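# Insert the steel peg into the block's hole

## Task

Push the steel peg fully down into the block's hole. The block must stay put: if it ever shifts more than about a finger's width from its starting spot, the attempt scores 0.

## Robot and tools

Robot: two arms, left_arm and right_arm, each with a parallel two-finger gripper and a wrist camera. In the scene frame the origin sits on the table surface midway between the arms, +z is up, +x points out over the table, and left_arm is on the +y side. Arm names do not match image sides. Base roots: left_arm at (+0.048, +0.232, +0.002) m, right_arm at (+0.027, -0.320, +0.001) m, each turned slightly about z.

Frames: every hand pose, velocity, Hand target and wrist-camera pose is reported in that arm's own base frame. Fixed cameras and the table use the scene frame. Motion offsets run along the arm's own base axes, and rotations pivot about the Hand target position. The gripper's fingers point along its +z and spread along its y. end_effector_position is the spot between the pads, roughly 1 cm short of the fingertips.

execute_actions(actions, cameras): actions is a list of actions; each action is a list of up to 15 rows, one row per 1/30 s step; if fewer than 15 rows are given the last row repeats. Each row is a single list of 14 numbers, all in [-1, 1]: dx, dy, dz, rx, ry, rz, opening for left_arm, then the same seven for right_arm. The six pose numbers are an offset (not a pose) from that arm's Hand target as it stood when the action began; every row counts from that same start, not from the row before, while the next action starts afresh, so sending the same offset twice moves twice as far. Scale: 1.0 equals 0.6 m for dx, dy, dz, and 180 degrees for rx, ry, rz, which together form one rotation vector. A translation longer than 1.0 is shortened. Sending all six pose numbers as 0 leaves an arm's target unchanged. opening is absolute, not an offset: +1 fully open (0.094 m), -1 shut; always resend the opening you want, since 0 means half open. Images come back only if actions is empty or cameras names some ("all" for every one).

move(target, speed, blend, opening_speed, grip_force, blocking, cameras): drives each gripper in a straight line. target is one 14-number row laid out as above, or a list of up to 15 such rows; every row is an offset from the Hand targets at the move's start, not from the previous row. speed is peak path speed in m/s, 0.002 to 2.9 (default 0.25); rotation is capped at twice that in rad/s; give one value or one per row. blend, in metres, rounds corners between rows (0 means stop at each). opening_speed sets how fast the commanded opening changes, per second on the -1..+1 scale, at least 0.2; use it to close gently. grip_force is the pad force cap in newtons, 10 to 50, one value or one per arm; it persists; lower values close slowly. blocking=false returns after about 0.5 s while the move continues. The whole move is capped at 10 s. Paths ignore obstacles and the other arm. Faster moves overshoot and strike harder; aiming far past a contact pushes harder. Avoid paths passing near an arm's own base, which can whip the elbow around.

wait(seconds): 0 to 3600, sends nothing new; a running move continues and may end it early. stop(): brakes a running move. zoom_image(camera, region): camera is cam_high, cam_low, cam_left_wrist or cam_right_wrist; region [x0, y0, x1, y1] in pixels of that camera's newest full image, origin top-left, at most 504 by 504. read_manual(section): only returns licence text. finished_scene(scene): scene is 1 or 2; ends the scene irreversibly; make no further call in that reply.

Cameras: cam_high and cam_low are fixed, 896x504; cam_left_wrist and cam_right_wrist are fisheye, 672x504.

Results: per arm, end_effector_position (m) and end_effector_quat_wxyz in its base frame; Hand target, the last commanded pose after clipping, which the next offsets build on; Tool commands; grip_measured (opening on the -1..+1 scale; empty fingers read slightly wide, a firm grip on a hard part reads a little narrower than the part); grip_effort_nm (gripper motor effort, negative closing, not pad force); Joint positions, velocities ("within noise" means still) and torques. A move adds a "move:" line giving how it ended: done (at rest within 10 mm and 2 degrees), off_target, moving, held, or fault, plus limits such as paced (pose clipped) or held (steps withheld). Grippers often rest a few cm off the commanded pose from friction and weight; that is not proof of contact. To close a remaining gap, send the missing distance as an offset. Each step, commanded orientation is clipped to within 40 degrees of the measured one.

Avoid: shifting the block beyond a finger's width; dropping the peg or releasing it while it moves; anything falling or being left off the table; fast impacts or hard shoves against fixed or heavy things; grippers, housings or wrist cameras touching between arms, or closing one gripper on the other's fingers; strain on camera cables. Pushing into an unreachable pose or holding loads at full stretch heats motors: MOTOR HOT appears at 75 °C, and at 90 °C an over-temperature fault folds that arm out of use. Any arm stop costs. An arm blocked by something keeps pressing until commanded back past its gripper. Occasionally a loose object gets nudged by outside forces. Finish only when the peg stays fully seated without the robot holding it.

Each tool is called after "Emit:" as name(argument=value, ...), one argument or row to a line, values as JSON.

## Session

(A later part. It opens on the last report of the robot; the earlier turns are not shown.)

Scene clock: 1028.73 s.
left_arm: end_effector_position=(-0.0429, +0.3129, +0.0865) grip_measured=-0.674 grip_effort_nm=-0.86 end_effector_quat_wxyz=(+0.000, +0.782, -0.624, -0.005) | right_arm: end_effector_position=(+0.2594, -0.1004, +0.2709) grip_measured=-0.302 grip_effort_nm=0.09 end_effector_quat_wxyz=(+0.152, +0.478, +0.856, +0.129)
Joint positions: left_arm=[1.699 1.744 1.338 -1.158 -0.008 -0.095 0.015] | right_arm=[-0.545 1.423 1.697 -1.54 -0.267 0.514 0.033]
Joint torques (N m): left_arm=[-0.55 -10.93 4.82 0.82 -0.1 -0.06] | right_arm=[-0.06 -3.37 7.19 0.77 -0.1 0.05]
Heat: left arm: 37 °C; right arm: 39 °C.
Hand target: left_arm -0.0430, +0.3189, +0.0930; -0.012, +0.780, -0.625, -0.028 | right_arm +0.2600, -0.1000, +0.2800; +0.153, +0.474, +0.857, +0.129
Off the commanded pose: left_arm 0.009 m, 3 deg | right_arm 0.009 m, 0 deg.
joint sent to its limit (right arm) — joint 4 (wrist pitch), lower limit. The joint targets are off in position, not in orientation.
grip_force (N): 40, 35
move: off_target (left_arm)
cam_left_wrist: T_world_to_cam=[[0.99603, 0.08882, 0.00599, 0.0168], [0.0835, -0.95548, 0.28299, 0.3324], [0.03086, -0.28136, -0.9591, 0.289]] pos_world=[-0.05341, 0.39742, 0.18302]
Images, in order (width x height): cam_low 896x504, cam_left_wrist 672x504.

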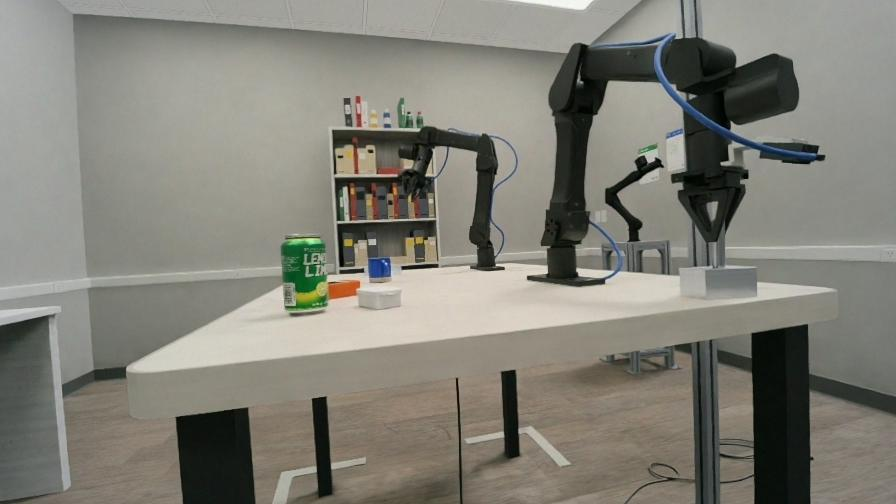

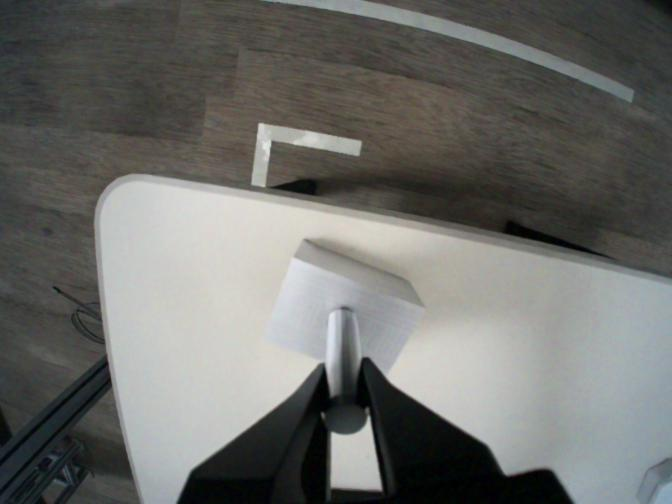

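Emit:
move(
  target=[
    [0, 0, -0.0125, 0, 0, 0, -1, 0, 0, 0, 0, 0, 0, -0.3],
  ],
  speed=0.03,
  cameras=["cam_left_wrist", "cam_low"],
)

Emit:
zoom_image(
  camera="cam_left_wrist",
  region=[290, 270, 400, 390],
)

Emit:
zoom_image(
  camera="cam_low",
  region=[680, 170, 780, 310],
)

Scene clock: 1036.73 s.
left_arm: end_effector_position=(-0.0429, +0.3126, +0.0852) grip_measured=-0.674 grip_effort_nm=-0.86 end_effector_quat_wxyz=(-0.001, +0.782, -0.624, -0.007) | right_arm: end_effector_position=(+0.2594, -0.1004, +0.2709) grip_measured=-0.302 grip_effort_nm=0.09 end_effector_quat_wxyz=(+0.152, +0.478, +0.856, +0.129)
Joint positions: left_arm=[1.699 1.739 1.327 -1.147 -0.008 -0.095 0.015] | right_arm=[-0.545 1.423 1.697 -1.54 -0.267 0.514 0.033]
Joint torques (N m): left_arm=[-0.51 -9.87 3.79 1.01 -0.12 -0.09] | right_arm=[-0.08 -3.4 7.23 0.75 -0.09 0.05]
Heat: left arm: 37 °C; right arm: 39 °C.
Hand target: left_arm -0.0430, +0.3189, +0.0855; -0.012, +0.780, -0.625, -0.028 | right_arm +0.2600, -0.1000, +0.2800; +0.153, +0.474, +0.857, +0.129
Off the commanded pose: left_arm 0.006 m, 3 deg | right_arm 0.009 m, 0 deg.
joint sent to its limit (right arm) — joint 4 (wrist pitch), lower limit. The joint targets are off in position, not in orientation.
grip_force (N): 40, 35
move: off_target (left_arm)
cam_left_wrist: T_world_to_cam=[[0.99603, 0.08881, 0.00577, 0.01681], [0.0837, -0.95677, 0.27855, 0.3333], [0.03026, -0.27696, -0.9604, 0.2864]] pos_world=[-0.05331, 0.39672, 0.18212]
Images, in order (width x height): cam_low 896x504, cam_left_wrist 672x504.

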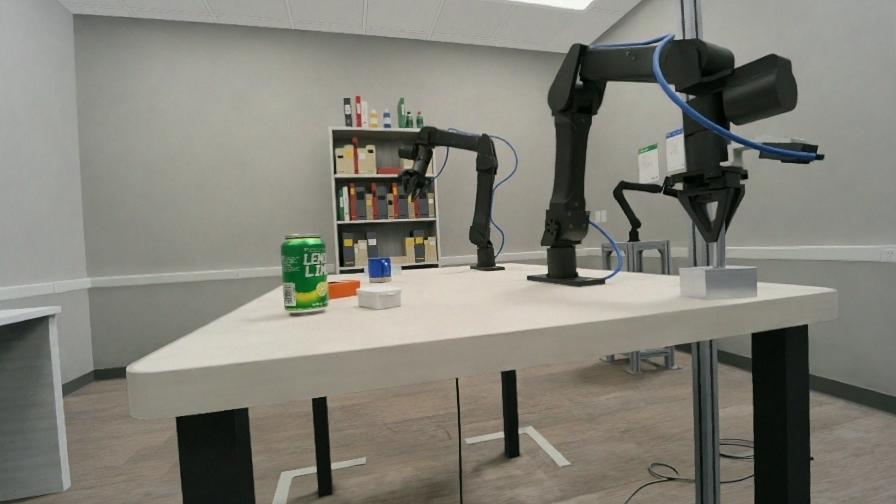

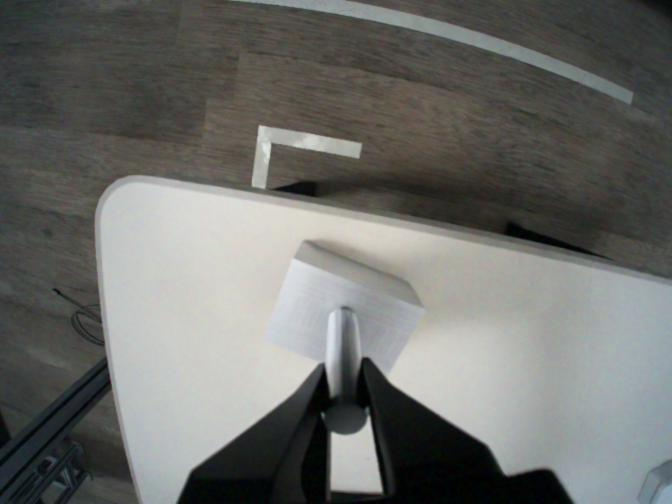

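Scaled by 4.200 from the camera's image (finer frame: 960x720).

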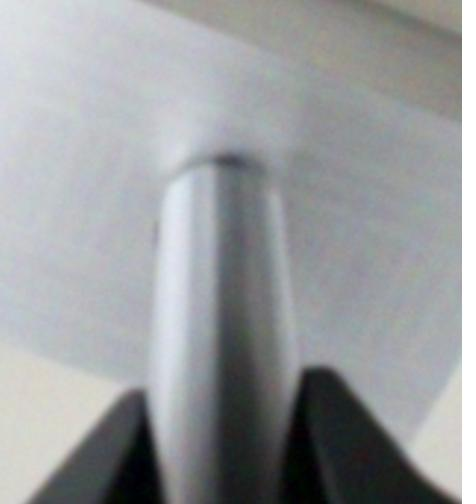

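Scaled by 3.600 from the camera's image (finer frame: 1280x720).

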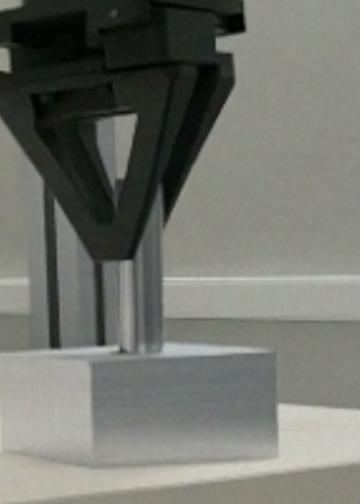

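Emit:
zoom_image(
  camera="cam_low",
  region=[695, 235, 745, 285],
)

Emit:
zoom_image(
  camera="cam_left_wrist",
  region=[315, 295, 370, 355],
)

Scaled by 10.080 from the camera's image (finer frame: 1280x720).

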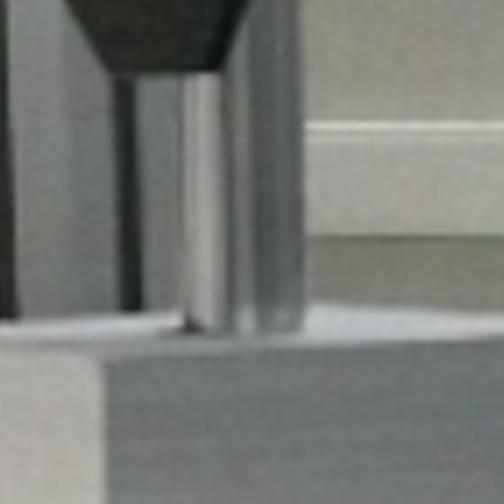

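Scaled by 8.400 from the camera's image (finer frame: 960x720).

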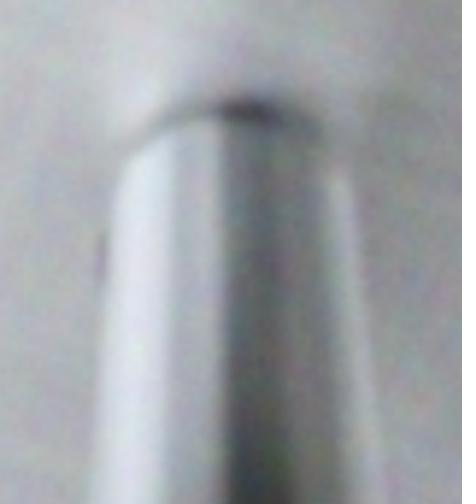

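Emit:
move(
  target=[
    [-0.0007, -0.0050, 0.05, 0, 0, 0, -1, 0, 0, 0, 0, 0, 0, -0.3],
    [-0.0007, -0.0050, 0.021, 0, 0, 0, -1, 0, 0, 0, 0, 0, 0, -0.3],
  ],
  speed=0.04,
  cameras=["cam_left_wrist", "cam_low"],
)

Emit:
zoom_image(
  camera="cam_left_wrist",
  region=[290, 270, 400, 390],
)

Emit:
zoom_image(
  camera="cam_low",
  region=[695, 235, 745, 285],
)

Scene clock: 1089.77 s.
left_arm: end_effector_position=(-0.0425, +0.3098, +0.0895) grip_measured=-0.674 grip_effort_nm=-0.86 end_effector_quat_wxyz=(+0.003, +0.782, -0.624, -0.003) | right_arm: end_effector_position=(+0.2594, -0.1004, +0.2709) grip_measured=-0.302 grip_effort_nm=0.09 end_effector_quat_wxyz=(+0.152, +0.478, +0.856, +0.129)
Joint positions: left_arm=[1.699 1.738 1.343 -1.176 -0.008 -0.095 0.015] | right_arm=[-0.545 1.423 1.697 -1.54 -0.267 0.514 0.033]
Joint torques (N m): left_arm=[-0.34 -11.52 4.9 0.77 -0.1 -0.07] | right_arm=[-0.06 -3.4 7.17 0.76 -0.1 0.05]
Heat: left arm: 37 °C; right arm: 40 °C.
Hand target: left_arm -0.0434, +0.3159, +0.0981; -0.012, +0.780, -0.625, -0.028 | right_arm +0.2600, -0.1000, +0.2800; +0.153, +0.474, +0.857, +0.129
Off the commanded pose: left_arm 0.011 m, 3 deg | right_arm 0.009 m, 0 deg.
joint sent to its limit (right arm) — joint 4 (wrist pitch), lower limit. The joint targets are off in position, not in orientation.
grip_force (N): 40, 35
move: off_target (left_arm)
cam_left_wrist: T_world_to_cam=[[0.99603, 0.08884, 0.00627, 0.01663], [0.0832, -0.95333, 0.29025, 0.32732], [0.03176, -0.28857, -0.95693, 0.29304]] pos_world=[-0.05311, 0.39513, 0.18531]
Images, in order (width x height): cam_low 896x504, cam_left_wrist 672x504.

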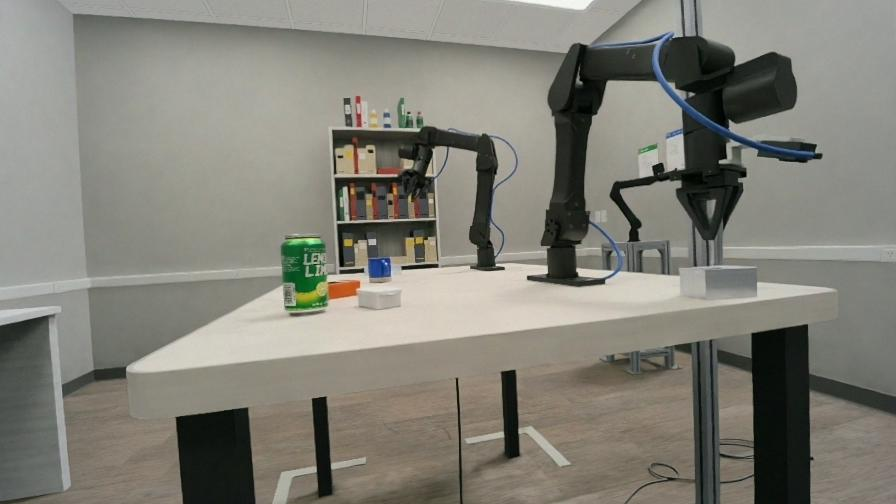

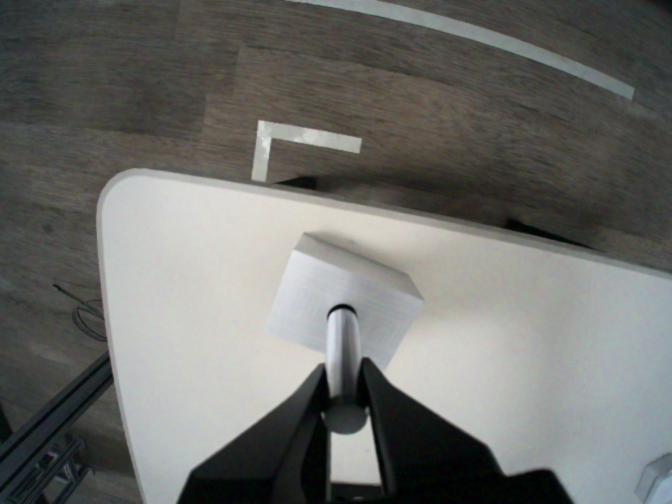

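Scaled by 4.200 from the camera's image (finer frame: 960x720).

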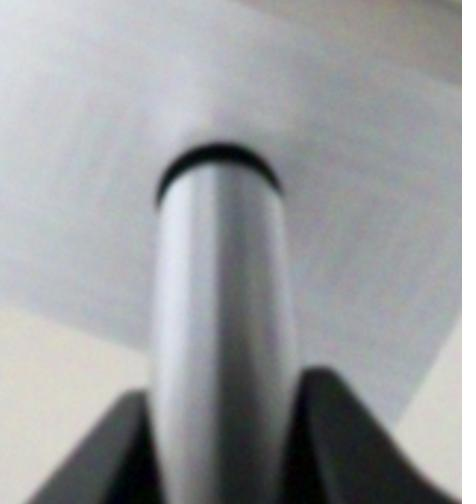

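Scaled by 10.080 from the camera's image (finer frame: 1280x720).

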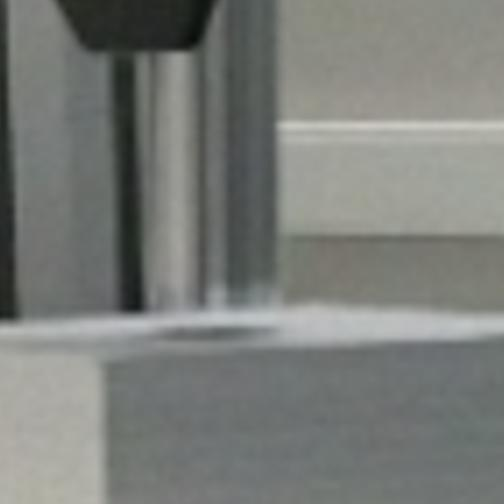

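Emit:
move(
  target=[
    [-0.0005, 0.0015, 0.04, 0, 0, 0, -1, 0, 0, 0, 0, 0, 0, -0.3],
    [-0.0005, 0.0015, -0.0133, 0, 0, 0, -1, 0, 0, 0, 0, 0, 0, -0.3],
  ],
  speed=0.04,
  cameras=["cam_left_wrist", "cam_low"],
)

Emit:
zoom_image(
  camera="cam_left_wrist",
  region=[290, 270, 400, 390],
)

Emit:
zoom_image(
  camera="cam_low",
  region=[695, 235, 745, 285],
)

Scene clock: 1115.10 s.
left_arm: end_effector_position=(-0.0425, +0.3100, +0.0838) grip_measured=-0.674 grip_effort_nm=-0.86 end_effector_quat_wxyz=(+0.002, +0.782, -0.624, -0.004) | right_arm: end_effector_position=(+0.2594, -0.1004, +0.2709) grip_measured=-0.302 grip_effort_nm=0.09 end_effector_quat_wxyz=(+0.152, +0.478, +0.856, +0.129)
Joint positions: left_arm=[1.699 1.738 1.32 -1.149 -0.008 -0.095 0.015] | right_arm=[-0.545 1.423 1.697 -1.54 -0.267 0.514 0.033]
Joint torques (N m): left_arm=[-0.18 -10.74 4.89 0.85 -0.09 -0.06] | right_arm=[-0.08 -3.38 7.2 0.75 -0.09 0.06]
Heat: left arm: 36 °C; right arm: 40 °C.
Hand target: left_arm -0.0437, +0.3168, +0.0902; -0.012, +0.780, -0.625, -0.028 | right_arm +0.2600, -0.1000, +0.2800; +0.153, +0.474, +0.857, +0.129
Off the commanded pose: left_arm 0.009 m, 3 deg | right_arm 0.009 m, 0 deg.
joint sent to its limit (right arm) — joint 4 (wrist pitch), lower limit. The joint targets are off in position, not in orientation.
grip_force (N): 40, 35
move: off_target (left_arm)
cam_left_wrist: T_world_to_cam=[[0.99603, 0.08885, 0.00613, 0.01671], [0.0834, -0.95462, 0.28589, 0.32991], [0.03126, -0.28425, -0.95824, 0.28629]] pos_world=[-0.05311, 0.39483, 0.17992]
Images, in order (width x height): cam_low 896x504, cam_left_wrist 672x504.

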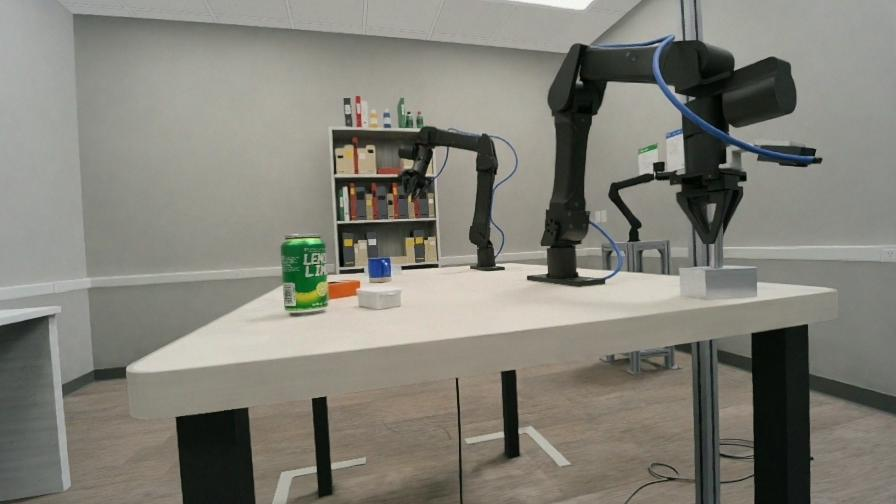

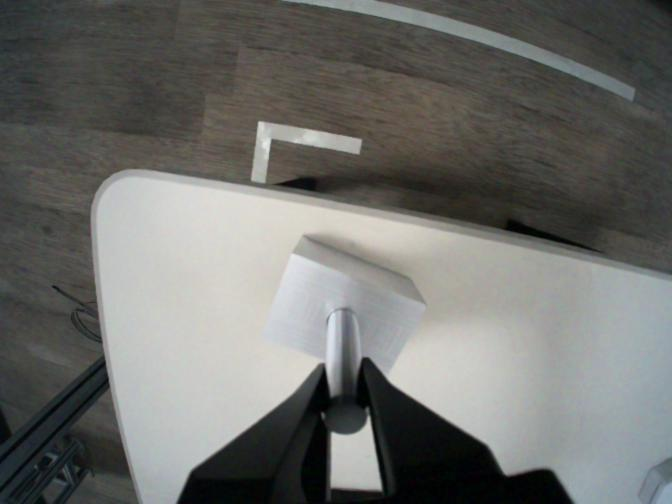

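Scaled by 4.200 from the camera's image (finer frame: 960x720).

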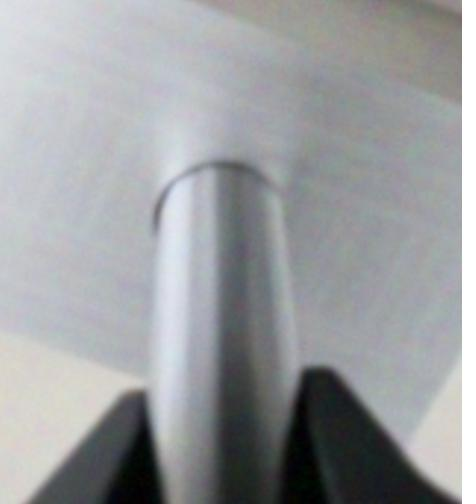

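Scaled by 10.080 from the camera's image (finer frame: 1280x720).

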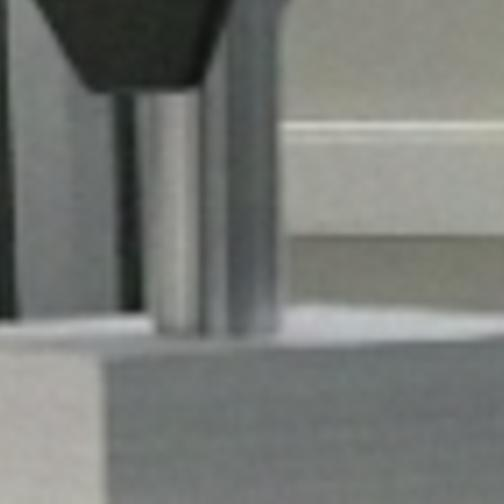

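Emit:
move(
  target=[
    [-0.0005, 0, -0.0167, 0, 0, 0, -1, 0, 0, 0, 0, 0, 0, -0.3],
  ],
  speed=0.03,
  cameras=["cam_left_wrist", "cam_low"],
)

Emit:
zoom_image(
  camera="cam_left_wrist",
  region=[290, 270, 400, 390],
)

Emit:
zoom_image(
  camera="cam_low",
  region=[680, 170, 780, 310],
)

Scene clock: 1122.07 s.
left_arm: end_effector_position=(-0.0425, +0.3096, +0.0758) grip_measured=-0.674 grip_effort_nm=-0.86 end_effector_quat_wxyz=(+0.000, +0.782, -0.624, -0.006) | right_arm: end_effector_position=(+0.2594, -0.1004, +0.2709) grip_measured=-0.302 grip_effort_nm=0.09 end_effector_quat_wxyz=(+0.152, +0.478, +0.856, +0.129)
Joint positions: left_arm=[1.699 1.738 1.287 -1.112 -0.008 -0.095 0.015] | right_arm=[-0.545 1.423 1.697 -1.54 -0.267 0.514 0.033]
Joint torques (N m): left_arm=[-0.17 -10.06 4.9 0.87 -0.11 -0.05] | right_arm=[-0.13 -3.37 7.21 0.75 -0.1 0.05]
Heat: left arm: 35 °C; right arm: 40 °C.
Hand target: left_arm -0.0440, +0.3168, +0.0801; -0.012, +0.780, -0.625, -0.028 | right_arm +0.2600, -0.1000, +0.2800; +0.153, +0.474, +0.857, +0.129
Off the commanded pose: left_arm 0.009 m, 3 deg | right_arm 0.009 m, 0 deg.
joint sent to its limit (right arm) — joint 4 (wrist pitch), lower limit. The joint targets are off in position, not in orientation.
grip_force (N): 40, 35
move: off_target (left_arm)
cam_left_wrist: T_world_to_cam=[[0.99604, 0.08875, 0.00594, 0.0168], [0.0835, -0.95593, 0.28146, 0.33255], [0.03066, -0.27985, -0.95955, 0.27734]] pos_world=[-0.05301, 0.39402, 0.17242]
Images, in order (width x height): cam_low 896x504, cam_left_wrist 672x504.

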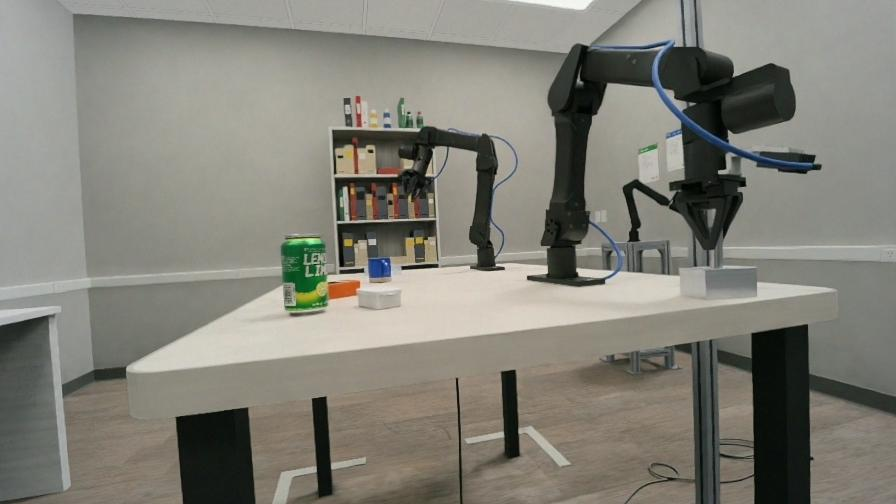

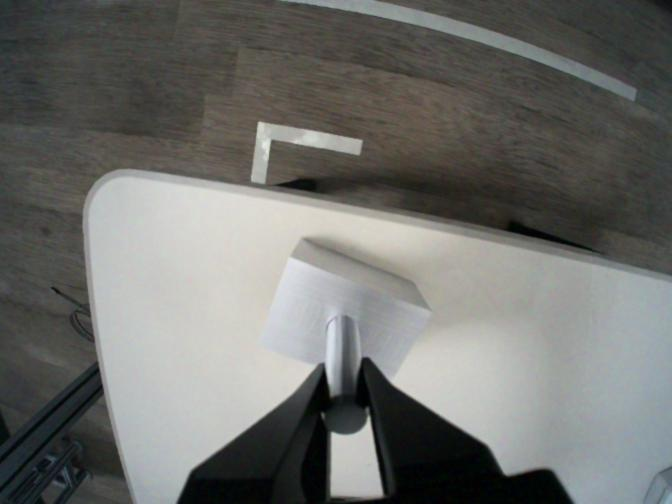

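Scaled by 4.200 from the camera's image (finer frame: 960x720).

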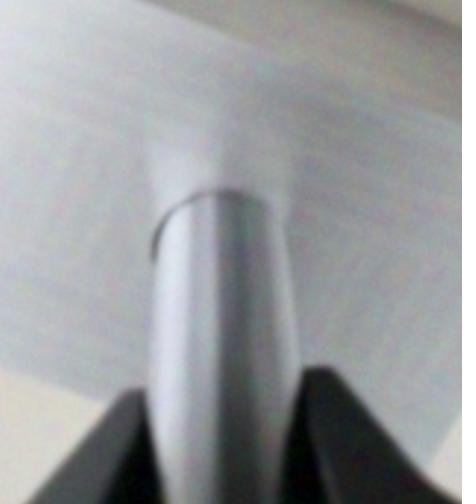

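Scaled by 3.600 from the camera's image (finer frame: 1280x720).

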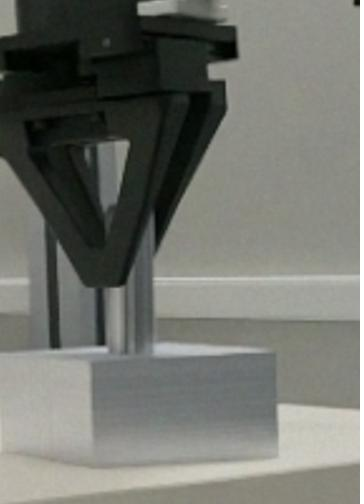

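Emit:
move(
  target=[
    [-0.0005, 0, -0.0200, 0, 0, 0, -1, 0, 0, 0, 0, 0, 0, -0.3],
  ],
  speed=0.03,
  cameras=["cam_left_wrist", "cam_low"],
)

Emit:
zoom_image(
  camera="cam_low",
  region=[680, 170, 780, 310],
)

Scene clock: 1129.00 s.
left_arm: end_effector_position=(-0.0427, +0.3089, +0.0664) grip_measured=-0.674 grip_effort_nm=-0.86 end_effector_quat_wxyz=(-0.002, +0.782, -0.624, -0.009) | right_arm: end_effector_position=(+0.2594, -0.1004, +0.2709) grip_measured=-0.302 grip_effort_nm=0.09 end_effector_quat_wxyz=(+0.152, +0.478, +0.856, +0.129)
Joint positions: left_arm=[1.699 1.738 1.249 -1.067 -0.01 -0.095 0.015] | right_arm=[-0.545 1.423 1.697 -1.54 -0.267 0.514 0.033]
Joint torques (N m): left_arm=[-0.05 -9.11 4.89 0.91 -0.1 -0.05] | right_arm=[-0.13 -3.36 7.25 0.77 -0.09 0.05]
Heat: left arm: 35 °C; right arm: 40 °C.
Hand target: left_arm -0.0443, +0.3168, +0.0681; -0.012, +0.780, -0.625, -0.028 | right_arm +0.2600, -0.1000, +0.2800; +0.153, +0.474, +0.857, +0.129
Off the commanded pose: left_arm 0.008 m, 3 deg | right_arm 0.009 m, 0 deg.
joint sent to its limit (right arm) — joint 4 (wrist pitch), lower limit. The joint targets are off in position, not in orientation.
grip_force (N): 40, 35
move: off_target (left_arm)
cam_left_wrist: T_world_to_cam=[[0.99604, 0.08877, 0.00417, 0.01724], [0.08419, -0.95758, 0.27559, 0.33555], [0.02846, -0.27415, -0.96127, 0.26639]] pos_world=[-0.053, 0.39281, 0.16352]
Images, in order (width x height): cam_low 896x504, cam_left_wrist 672x504.

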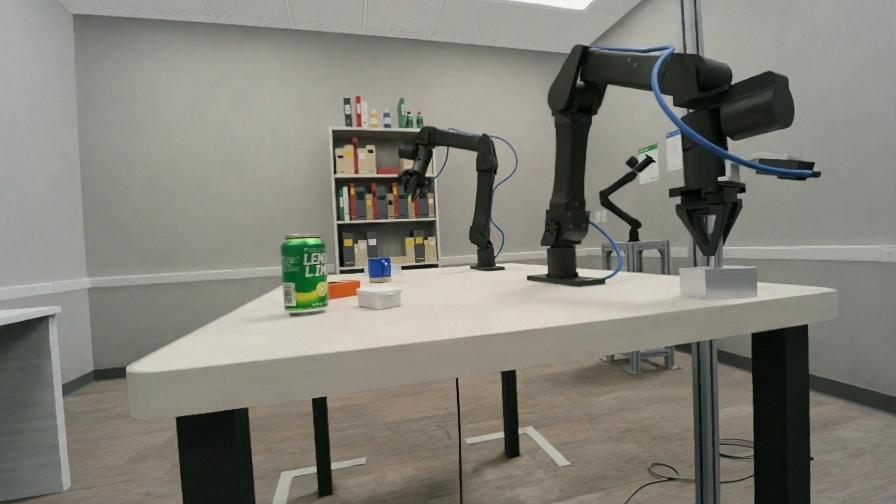

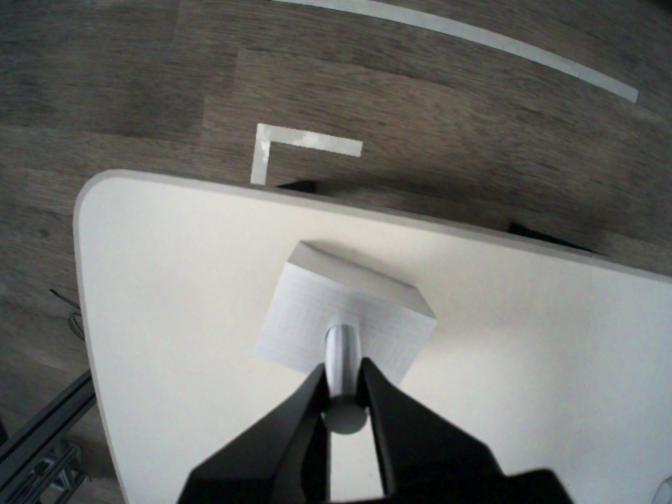

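Scaled by 3.600 from the camera's image (finer frame: 1280x720).

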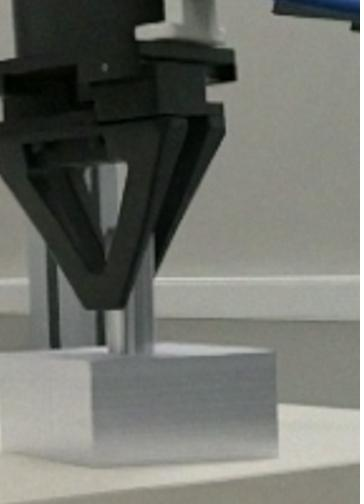

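Emit:
move(
  target=[
    [0, -0.006, -0.0250, 0, 0, 0, -1, 0, 0, 0, 0, 0, 0, -0.3],
  ],
  speed=0.03,
  cameras=["cam_left_wrist", "cam_low"],
)

Emit:
zoom_image(
  camera="cam_low",
  region=[680, 170, 780, 310],
)

Scene clock: 1135.13 s.
left_arm: end_effector_position=(-0.0426, +0.3080, +0.0523) grip_measured=-0.674 grip_effort_nm=-0.86 end_effector_quat_wxyz=(-0.006, +0.782, -0.624, -0.013) | right_arm: end_effector_position=(+0.2594, -0.1004, +0.2709) grip_measured=-0.302 grip_effort_nm=0.08 end_effector_quat_wxyz=(+0.152, +0.478, +0.856, +0.129)
Joint positions: left_arm=[1.699 1.738 1.191 -0.997 -0.01 -0.095 0.015] | right_arm=[-0.545 1.423 1.697 -1.54 -0.267 0.514 0.033]
Joint torques (N m): left_arm=[0.09 -8.83 4.75 0.87 -0.11 -0.03] | right_arm=[-0.06 -3.37 7.17 0.75 -0.1 0.05]
Heat: left arm: 35 °C; right arm: 40 °C.
Hand target: left_arm -0.0443, +0.3132, +0.0531; -0.012, +0.780, -0.625, -0.028 | right_arm +0.2600, -0.1000, +0.2800; +0.153, +0.474, +0.857, +0.129
Off the commanded pose: left_arm 0.006 m, 2 deg | right_arm 0.009 m, 0 deg.
joint sent to its limit (right arm) — joint 4 (wrist pitch), lower limit. The joint targets are off in position, not in orientation.
grip_force (N): 40, 35
move: done
cam_left_wrist: T_world_to_cam=[[0.99605, 0.0887, 0.0037, 0.01729], [0.08459, -0.96086, 0.2638, 0.34008], [0.02696, -0.26244, -0.96457, 0.24903]] pos_world=[-0.0527, 0.3906, 0.15043]
Images, in order (width x height): cam_low 896x504, cam_left_wrist 672x504.

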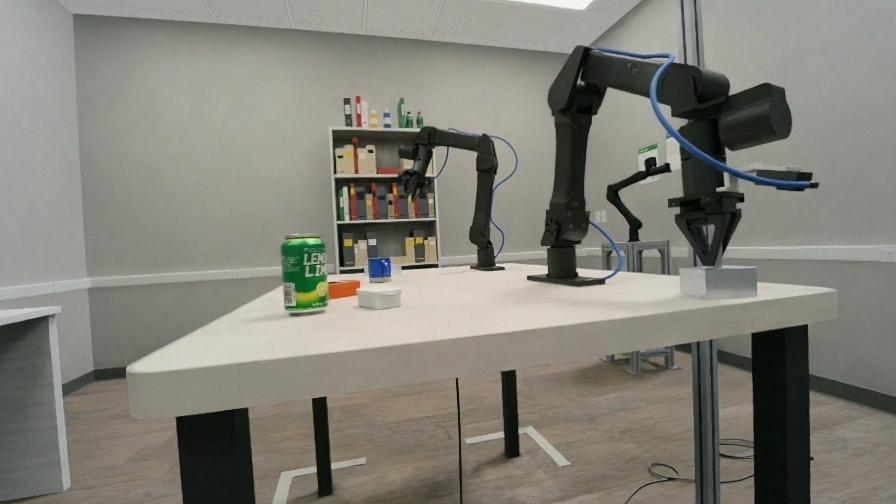

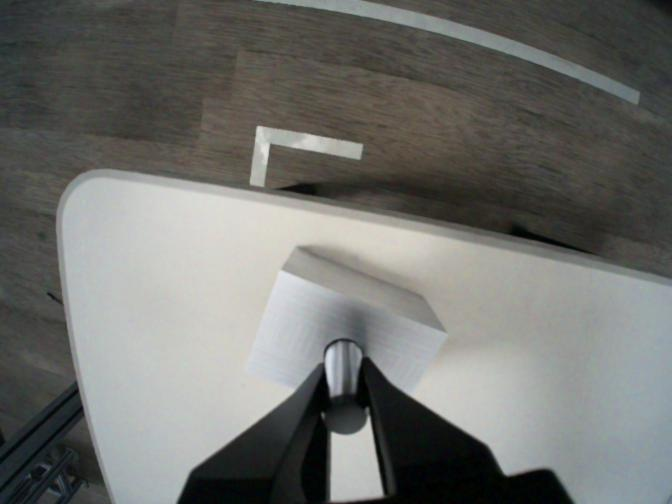

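Scaled by 3.600 from the camera's image (finer frame: 1280x720).

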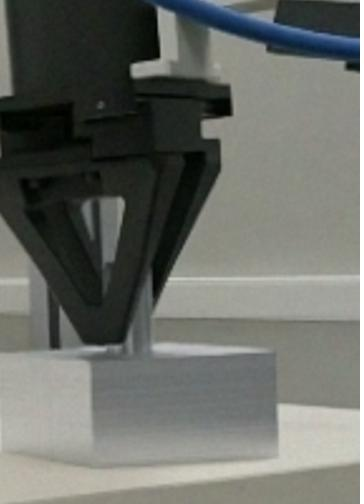

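Emit:
move(
  target=[
    [0, 0, 0, 0, 0, 0, -0.45, 0, 0, 0, 0, 0, 0, -0.3],
  ],
  speed=0.03,
  cameras=["cam_left_wrist", "cam_low"],
)

Emit:
zoom_image(
  camera="cam_low",
  region=[680, 170, 780, 310],
)

Emit:
zoom_image(
  camera="cam_left_wrist",
  region=[260, 290, 440, 450],
)

Scene clock: 1142.30 s.
left_arm: end_effector_position=(-0.0426, +0.3080, +0.0523) grip_measured=-0.452 grip_effort_nm=0.08 end_effector_quat_wxyz=(-0.006, +0.782, -0.624, -0.013) | right_arm: end_effector_position=(+0.2594, -0.1004, +0.2709) grip_measured=-0.302 grip_effort_nm=0.08 end_effector_quat_wxyz=(+0.152, +0.478, +0.856, +0.129)
Joint positions: left_arm=[1.699 1.738 1.191 -0.997 -0.01 -0.095 0.026] | right_arm=[-0.545 1.423 1.697 -1.54 -0.267 0.514 0.033]
Joint torques (N m): left_arm=[0.08 -8.84 4.79 0.84 -0.08 -0.03] | right_arm=[-0.13 -3.4 7.21 0.77 -0.1 0.05]
Heat: left arm: 35 °C; right arm: 40 °C.
Hand target: left_arm -0.0443, +0.3132, +0.0531; -0.012, +0.780, -0.625, -0.028 | right_arm +0.2600, -0.1000, +0.2800; +0.153, +0.474, +0.857, +0.129
Off the commanded pose: left_arm 0.006 m, 2 deg | right_arm 0.009 m, 0 deg.
joint sent to its limit (right arm) — joint 4 (wrist pitch), lower limit. The joint targets are off in position, not in orientation.
grip_force (N): 40, 35
move: done
cam_left_wrist: T_world_to_cam=[[0.99605, 0.0887, 0.0037, 0.01729], [0.08459, -0.96086, 0.2638, 0.34008], [0.02696, -0.26244, -0.96457, 0.24903]] pos_world=[-0.0527, 0.3906, 0.15043]
Images, in order (width x height): cam_low 896x504, cam_left_wrist 672x504.

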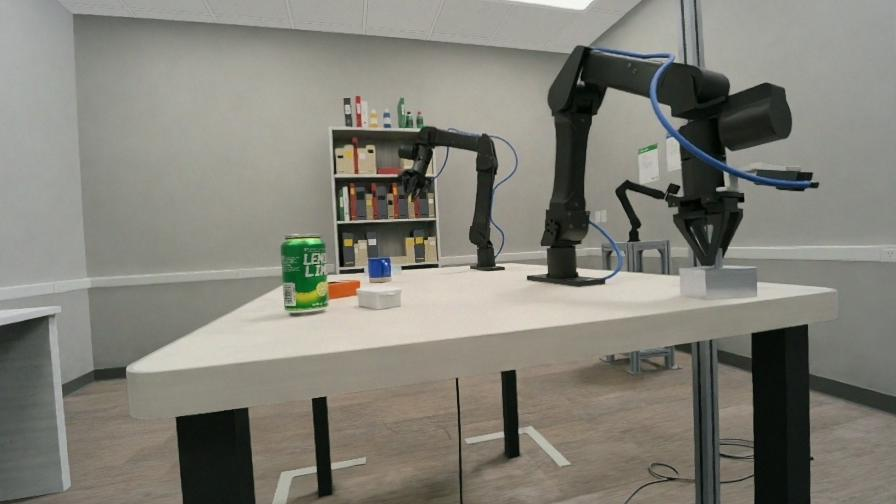

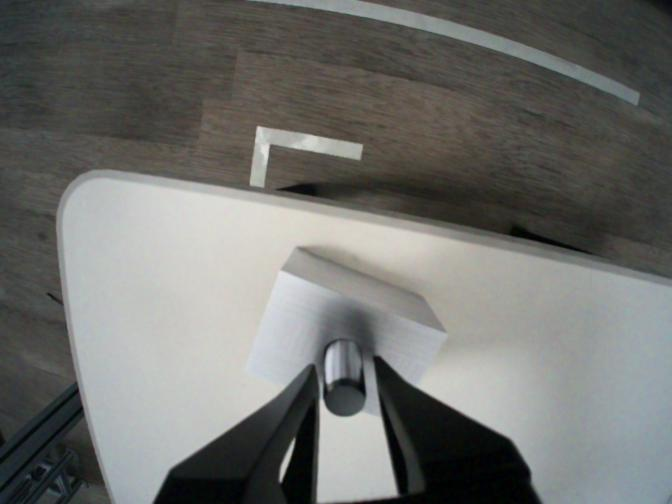

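Scaled by 3.600 from the camera's image (finer frame: 1280x720).

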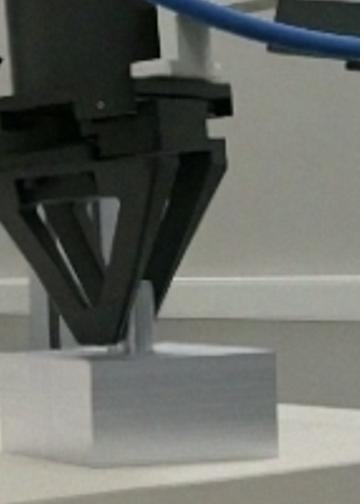

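Scaled by 2.800 from the camera's image (finer frame: 960x720).

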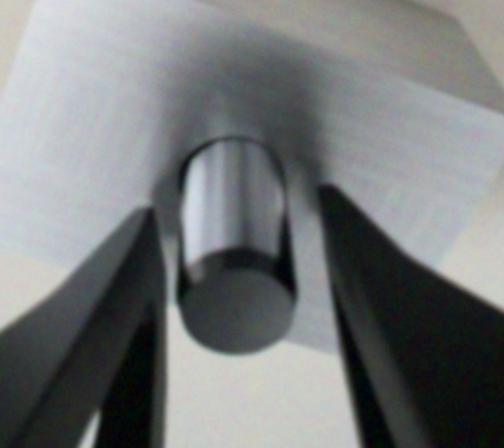

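Emit:
move(
  target=[
    [0, 0, 0.0833, 0, 0, 0, -0.45, 0, 0, 0, 0, 0, 0, -0.3],
    [0, 0.008, 0.0833, 0, 0, 0, -1, 0, 0, 0, 0, 0, 0, -0.3],
  ],
  speed=0.06,
  cameras=["cam_left_wrist", "cam_low", "cam_high"],
)

Emit:
zoom_image(
  camera="cam_low",
  region=[680, 170, 780, 310],
)

Emit:
zoom_image(
  camera="cam_left_wrist",
  region=[260, 230, 440, 410],
)

Scene clock: 1158.47 s.
left_arm: end_effector_position=(-0.0428, +0.3100, +0.0872) grip_measured=-0.993 grip_effort_nm=-0.39 end_effector_quat_wxyz=(-0.001, +0.782, -0.624, -0.008) | right_arm: end_effector_position=(+0.2594, -0.1004, +0.2709) grip_measured=-0.302 grip_effort_nm=0.08 end_effector_quat_wxyz=(+0.152, +0.478, +0.856, +0.129)
Joint positions: left_arm=[1.699 1.728 1.323 -1.153 -0.01 -0.095 0] | right_arm=[-0.545 1.423 1.697 -1.54 -0.267 0.514 0.033]
Joint torques (N m): left_arm=[-0.06 -10.14 8.7 0.41 -0.08 -0.07] | right_arm=[-0.03 -3.34 7.19 0.78 -0.1 0.05]
Heat: left arm: 35 °C; right arm: 40 °C.
Hand target: left_arm -0.0443, +0.3180, +0.1031; -0.012, +0.780, -0.625, -0.028 | right_arm +0.2600, -0.1000, +0.2800; +0.153, +0.474, +0.857, +0.129
Off the commanded pose: left_arm 0.018 m, 3 deg | right_arm 0.009 m, 0 deg.
joint sent to its limit (right arm) — joint 4 (wrist pitch), lower limit. The joint targets are off in position, not in orientation.
grip_force (N): 40, 35
move: off_target (left_arm); target 2's new opening was sent with left_arm's hand 0.018 m and 3 deg from that target
cam_left_wrist: T_world_to_cam=[[0.99604, 0.0888, 0.0043, 0.0171], [0.08409, -0.95671, 0.27862, 0.33035], [0.02886, -0.27715, -0.96039, 0.28752]] pos_world=[-0.0531, 0.39422, 0.18402]
Images, in order (width x height): cam_high 896x504, cam_low 896x504, cam_left_wrist 672x504.

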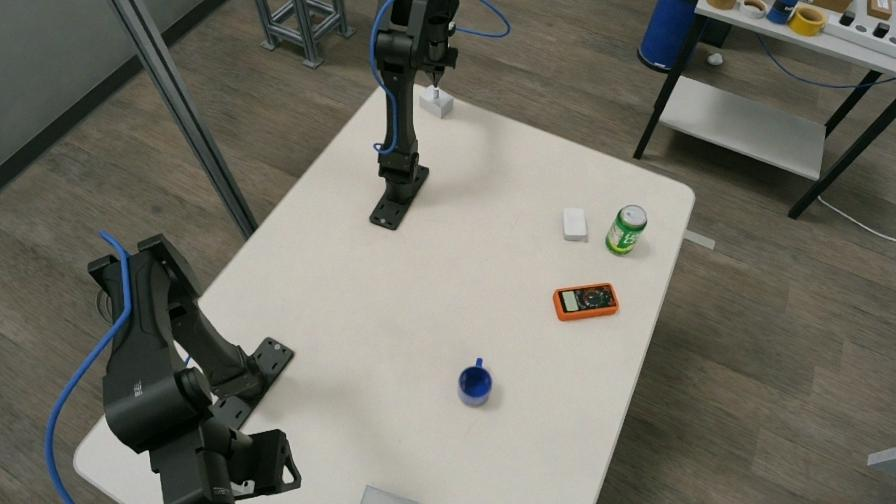

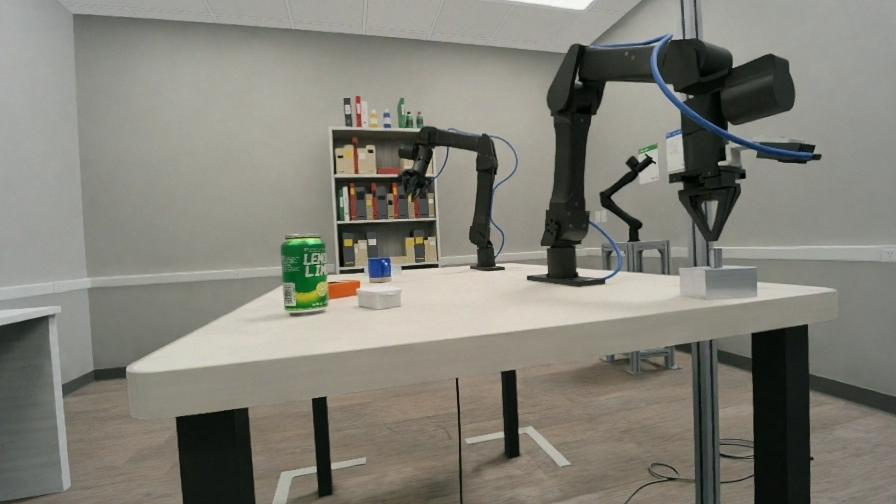

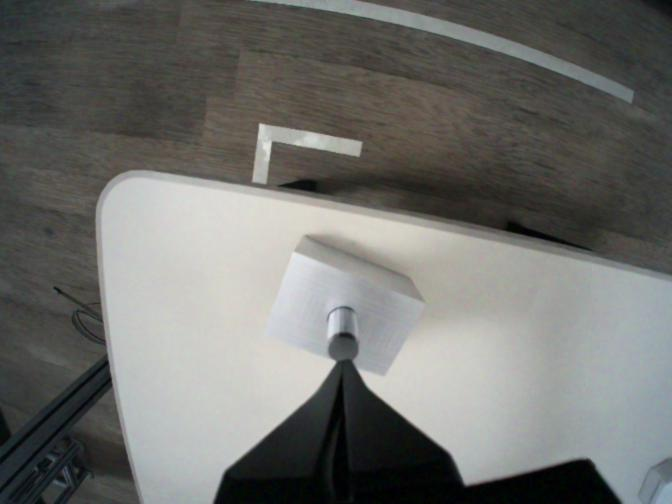

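Scaled by 3.600 from the camera's image (finer frame: 1280x720).

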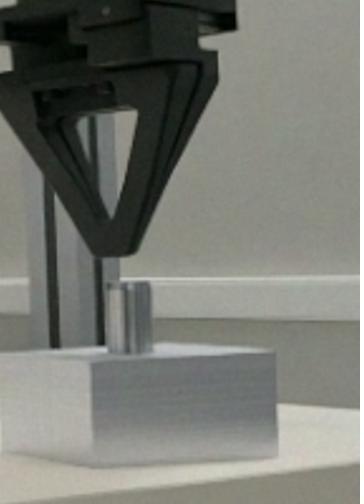

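Scaled by 2.800 from the camera's image (finer frame: 960x720).

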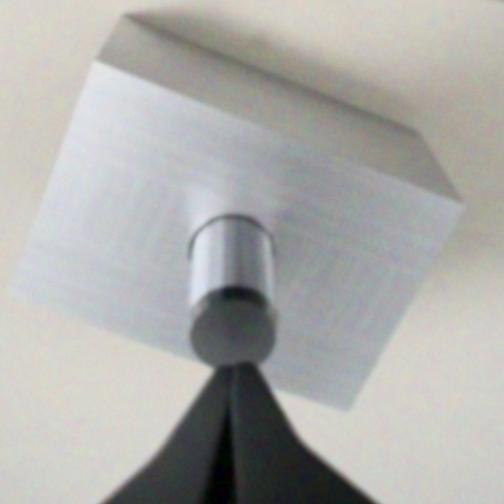

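Emit:
move(
  target=[
    [-0.002, 0.006, 0.01, 0, 0, 0, -1, 0, 0, 0, 0, 0, 0, -0.3],
    [-0.002, 0.006, -0.0317, 0, 0, 0, -1, 0, 0, 0, 0, 0, 0, -0.3],
  ],
  speed=0.04,
  cameras=["cam_left_wrist", "cam_low"],
)

Emit:
zoom_image(
  camera="cam_low",
  region=[680, 170, 780, 310],
)

Emit:
zoom_image(
  camera="cam_left_wrist",
  region=[260, 230, 440, 410],
)

Scene clock: 1167.57 s.
left_arm: end_effector_position=(-0.0438, +0.3173, +0.0874) grip_measured=-0.993 grip_effort_nm=-0.40 end_effector_quat_wxyz=(-0.011, +0.781, -0.624, -0.018) | right_arm: end_effector_position=(+0.2594, -0.1004, +0.2709) grip_measured=-0.302 grip_effort_nm=0.09 end_effector_quat_wxyz=(+0.152, +0.478, +0.856, +0.129)
Joint positions: left_arm=[1.699 1.728 1.323 -1.124 -0.01 -0.095 0] | right_arm=[-0.545 1.423 1.697 -1.54 -0.267 0.514 0.033]
Joint torques (N m): left_arm=[0.1 -7.87 4.83 0.9 -0.1 -0.01] | right_arm=[-0.12 -3.38 7.17 0.75 -0.09 0.04]
Heat: left arm: 36 °C; right arm: 40 °C.
Hand target: left_arm -0.0455, +0.3216, +0.0841; -0.012, +0.780, -0.625, -0.028 | right_arm +0.2600, -0.1000, +0.2800; +0.153, +0.474, +0.857, +0.129
Off the commanded pose: left_arm 0.006 m, 1 deg | right_arm 0.009 m, 0 deg.
joint sent to its limit (right arm) — joint 4 (wrist pitch), lower limit. The joint targets are off in position, not in orientation.
grip_force (N): 40, 35
move: done
cam_left_wrist: T_world_to_cam=[[0.99605, 0.08869, 0.00315, 0.01755], [0.08508, -0.96437, 0.25048, 0.3422], [0.02525, -0.24923, -0.96812, 0.28138]] pos_world=[-0.0537, 0.39858, 0.18664]
Images, in order (width x height): cam_low 896x504, cam_left_wrist 672x504.

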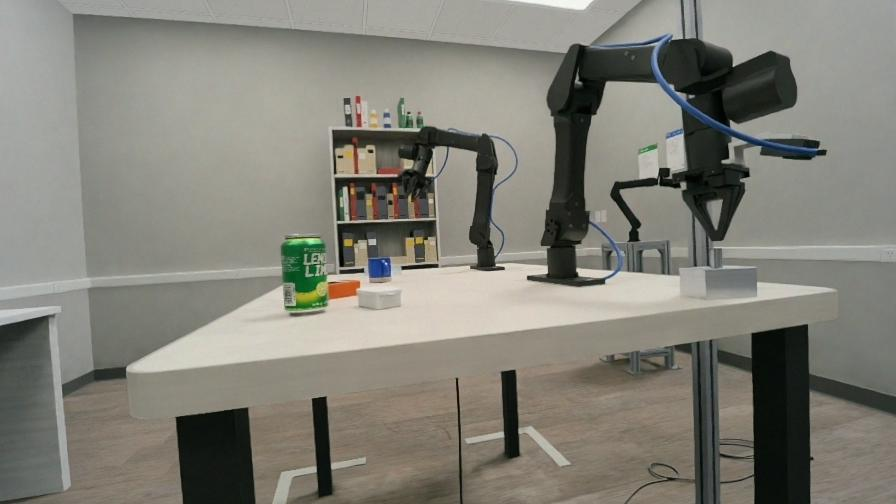

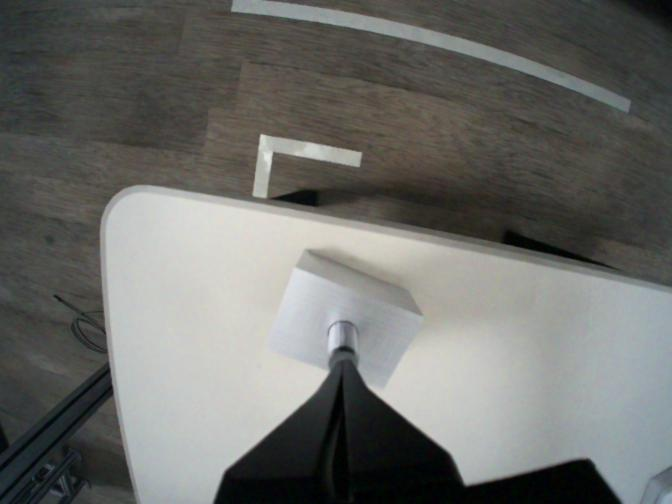

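Scaled by 3.600 from the camera's image (finer frame: 1280x720).

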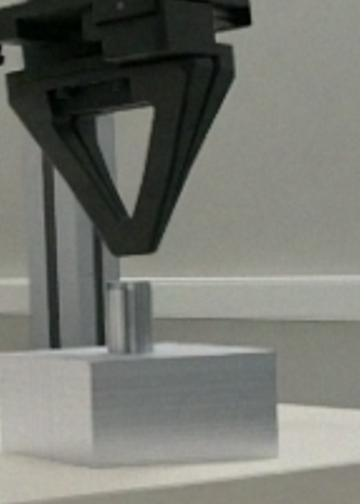

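Scaled by 2.800 from the camera's image (finer frame: 960x720).

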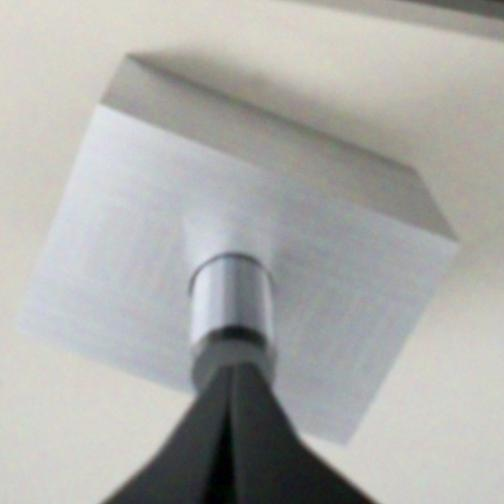

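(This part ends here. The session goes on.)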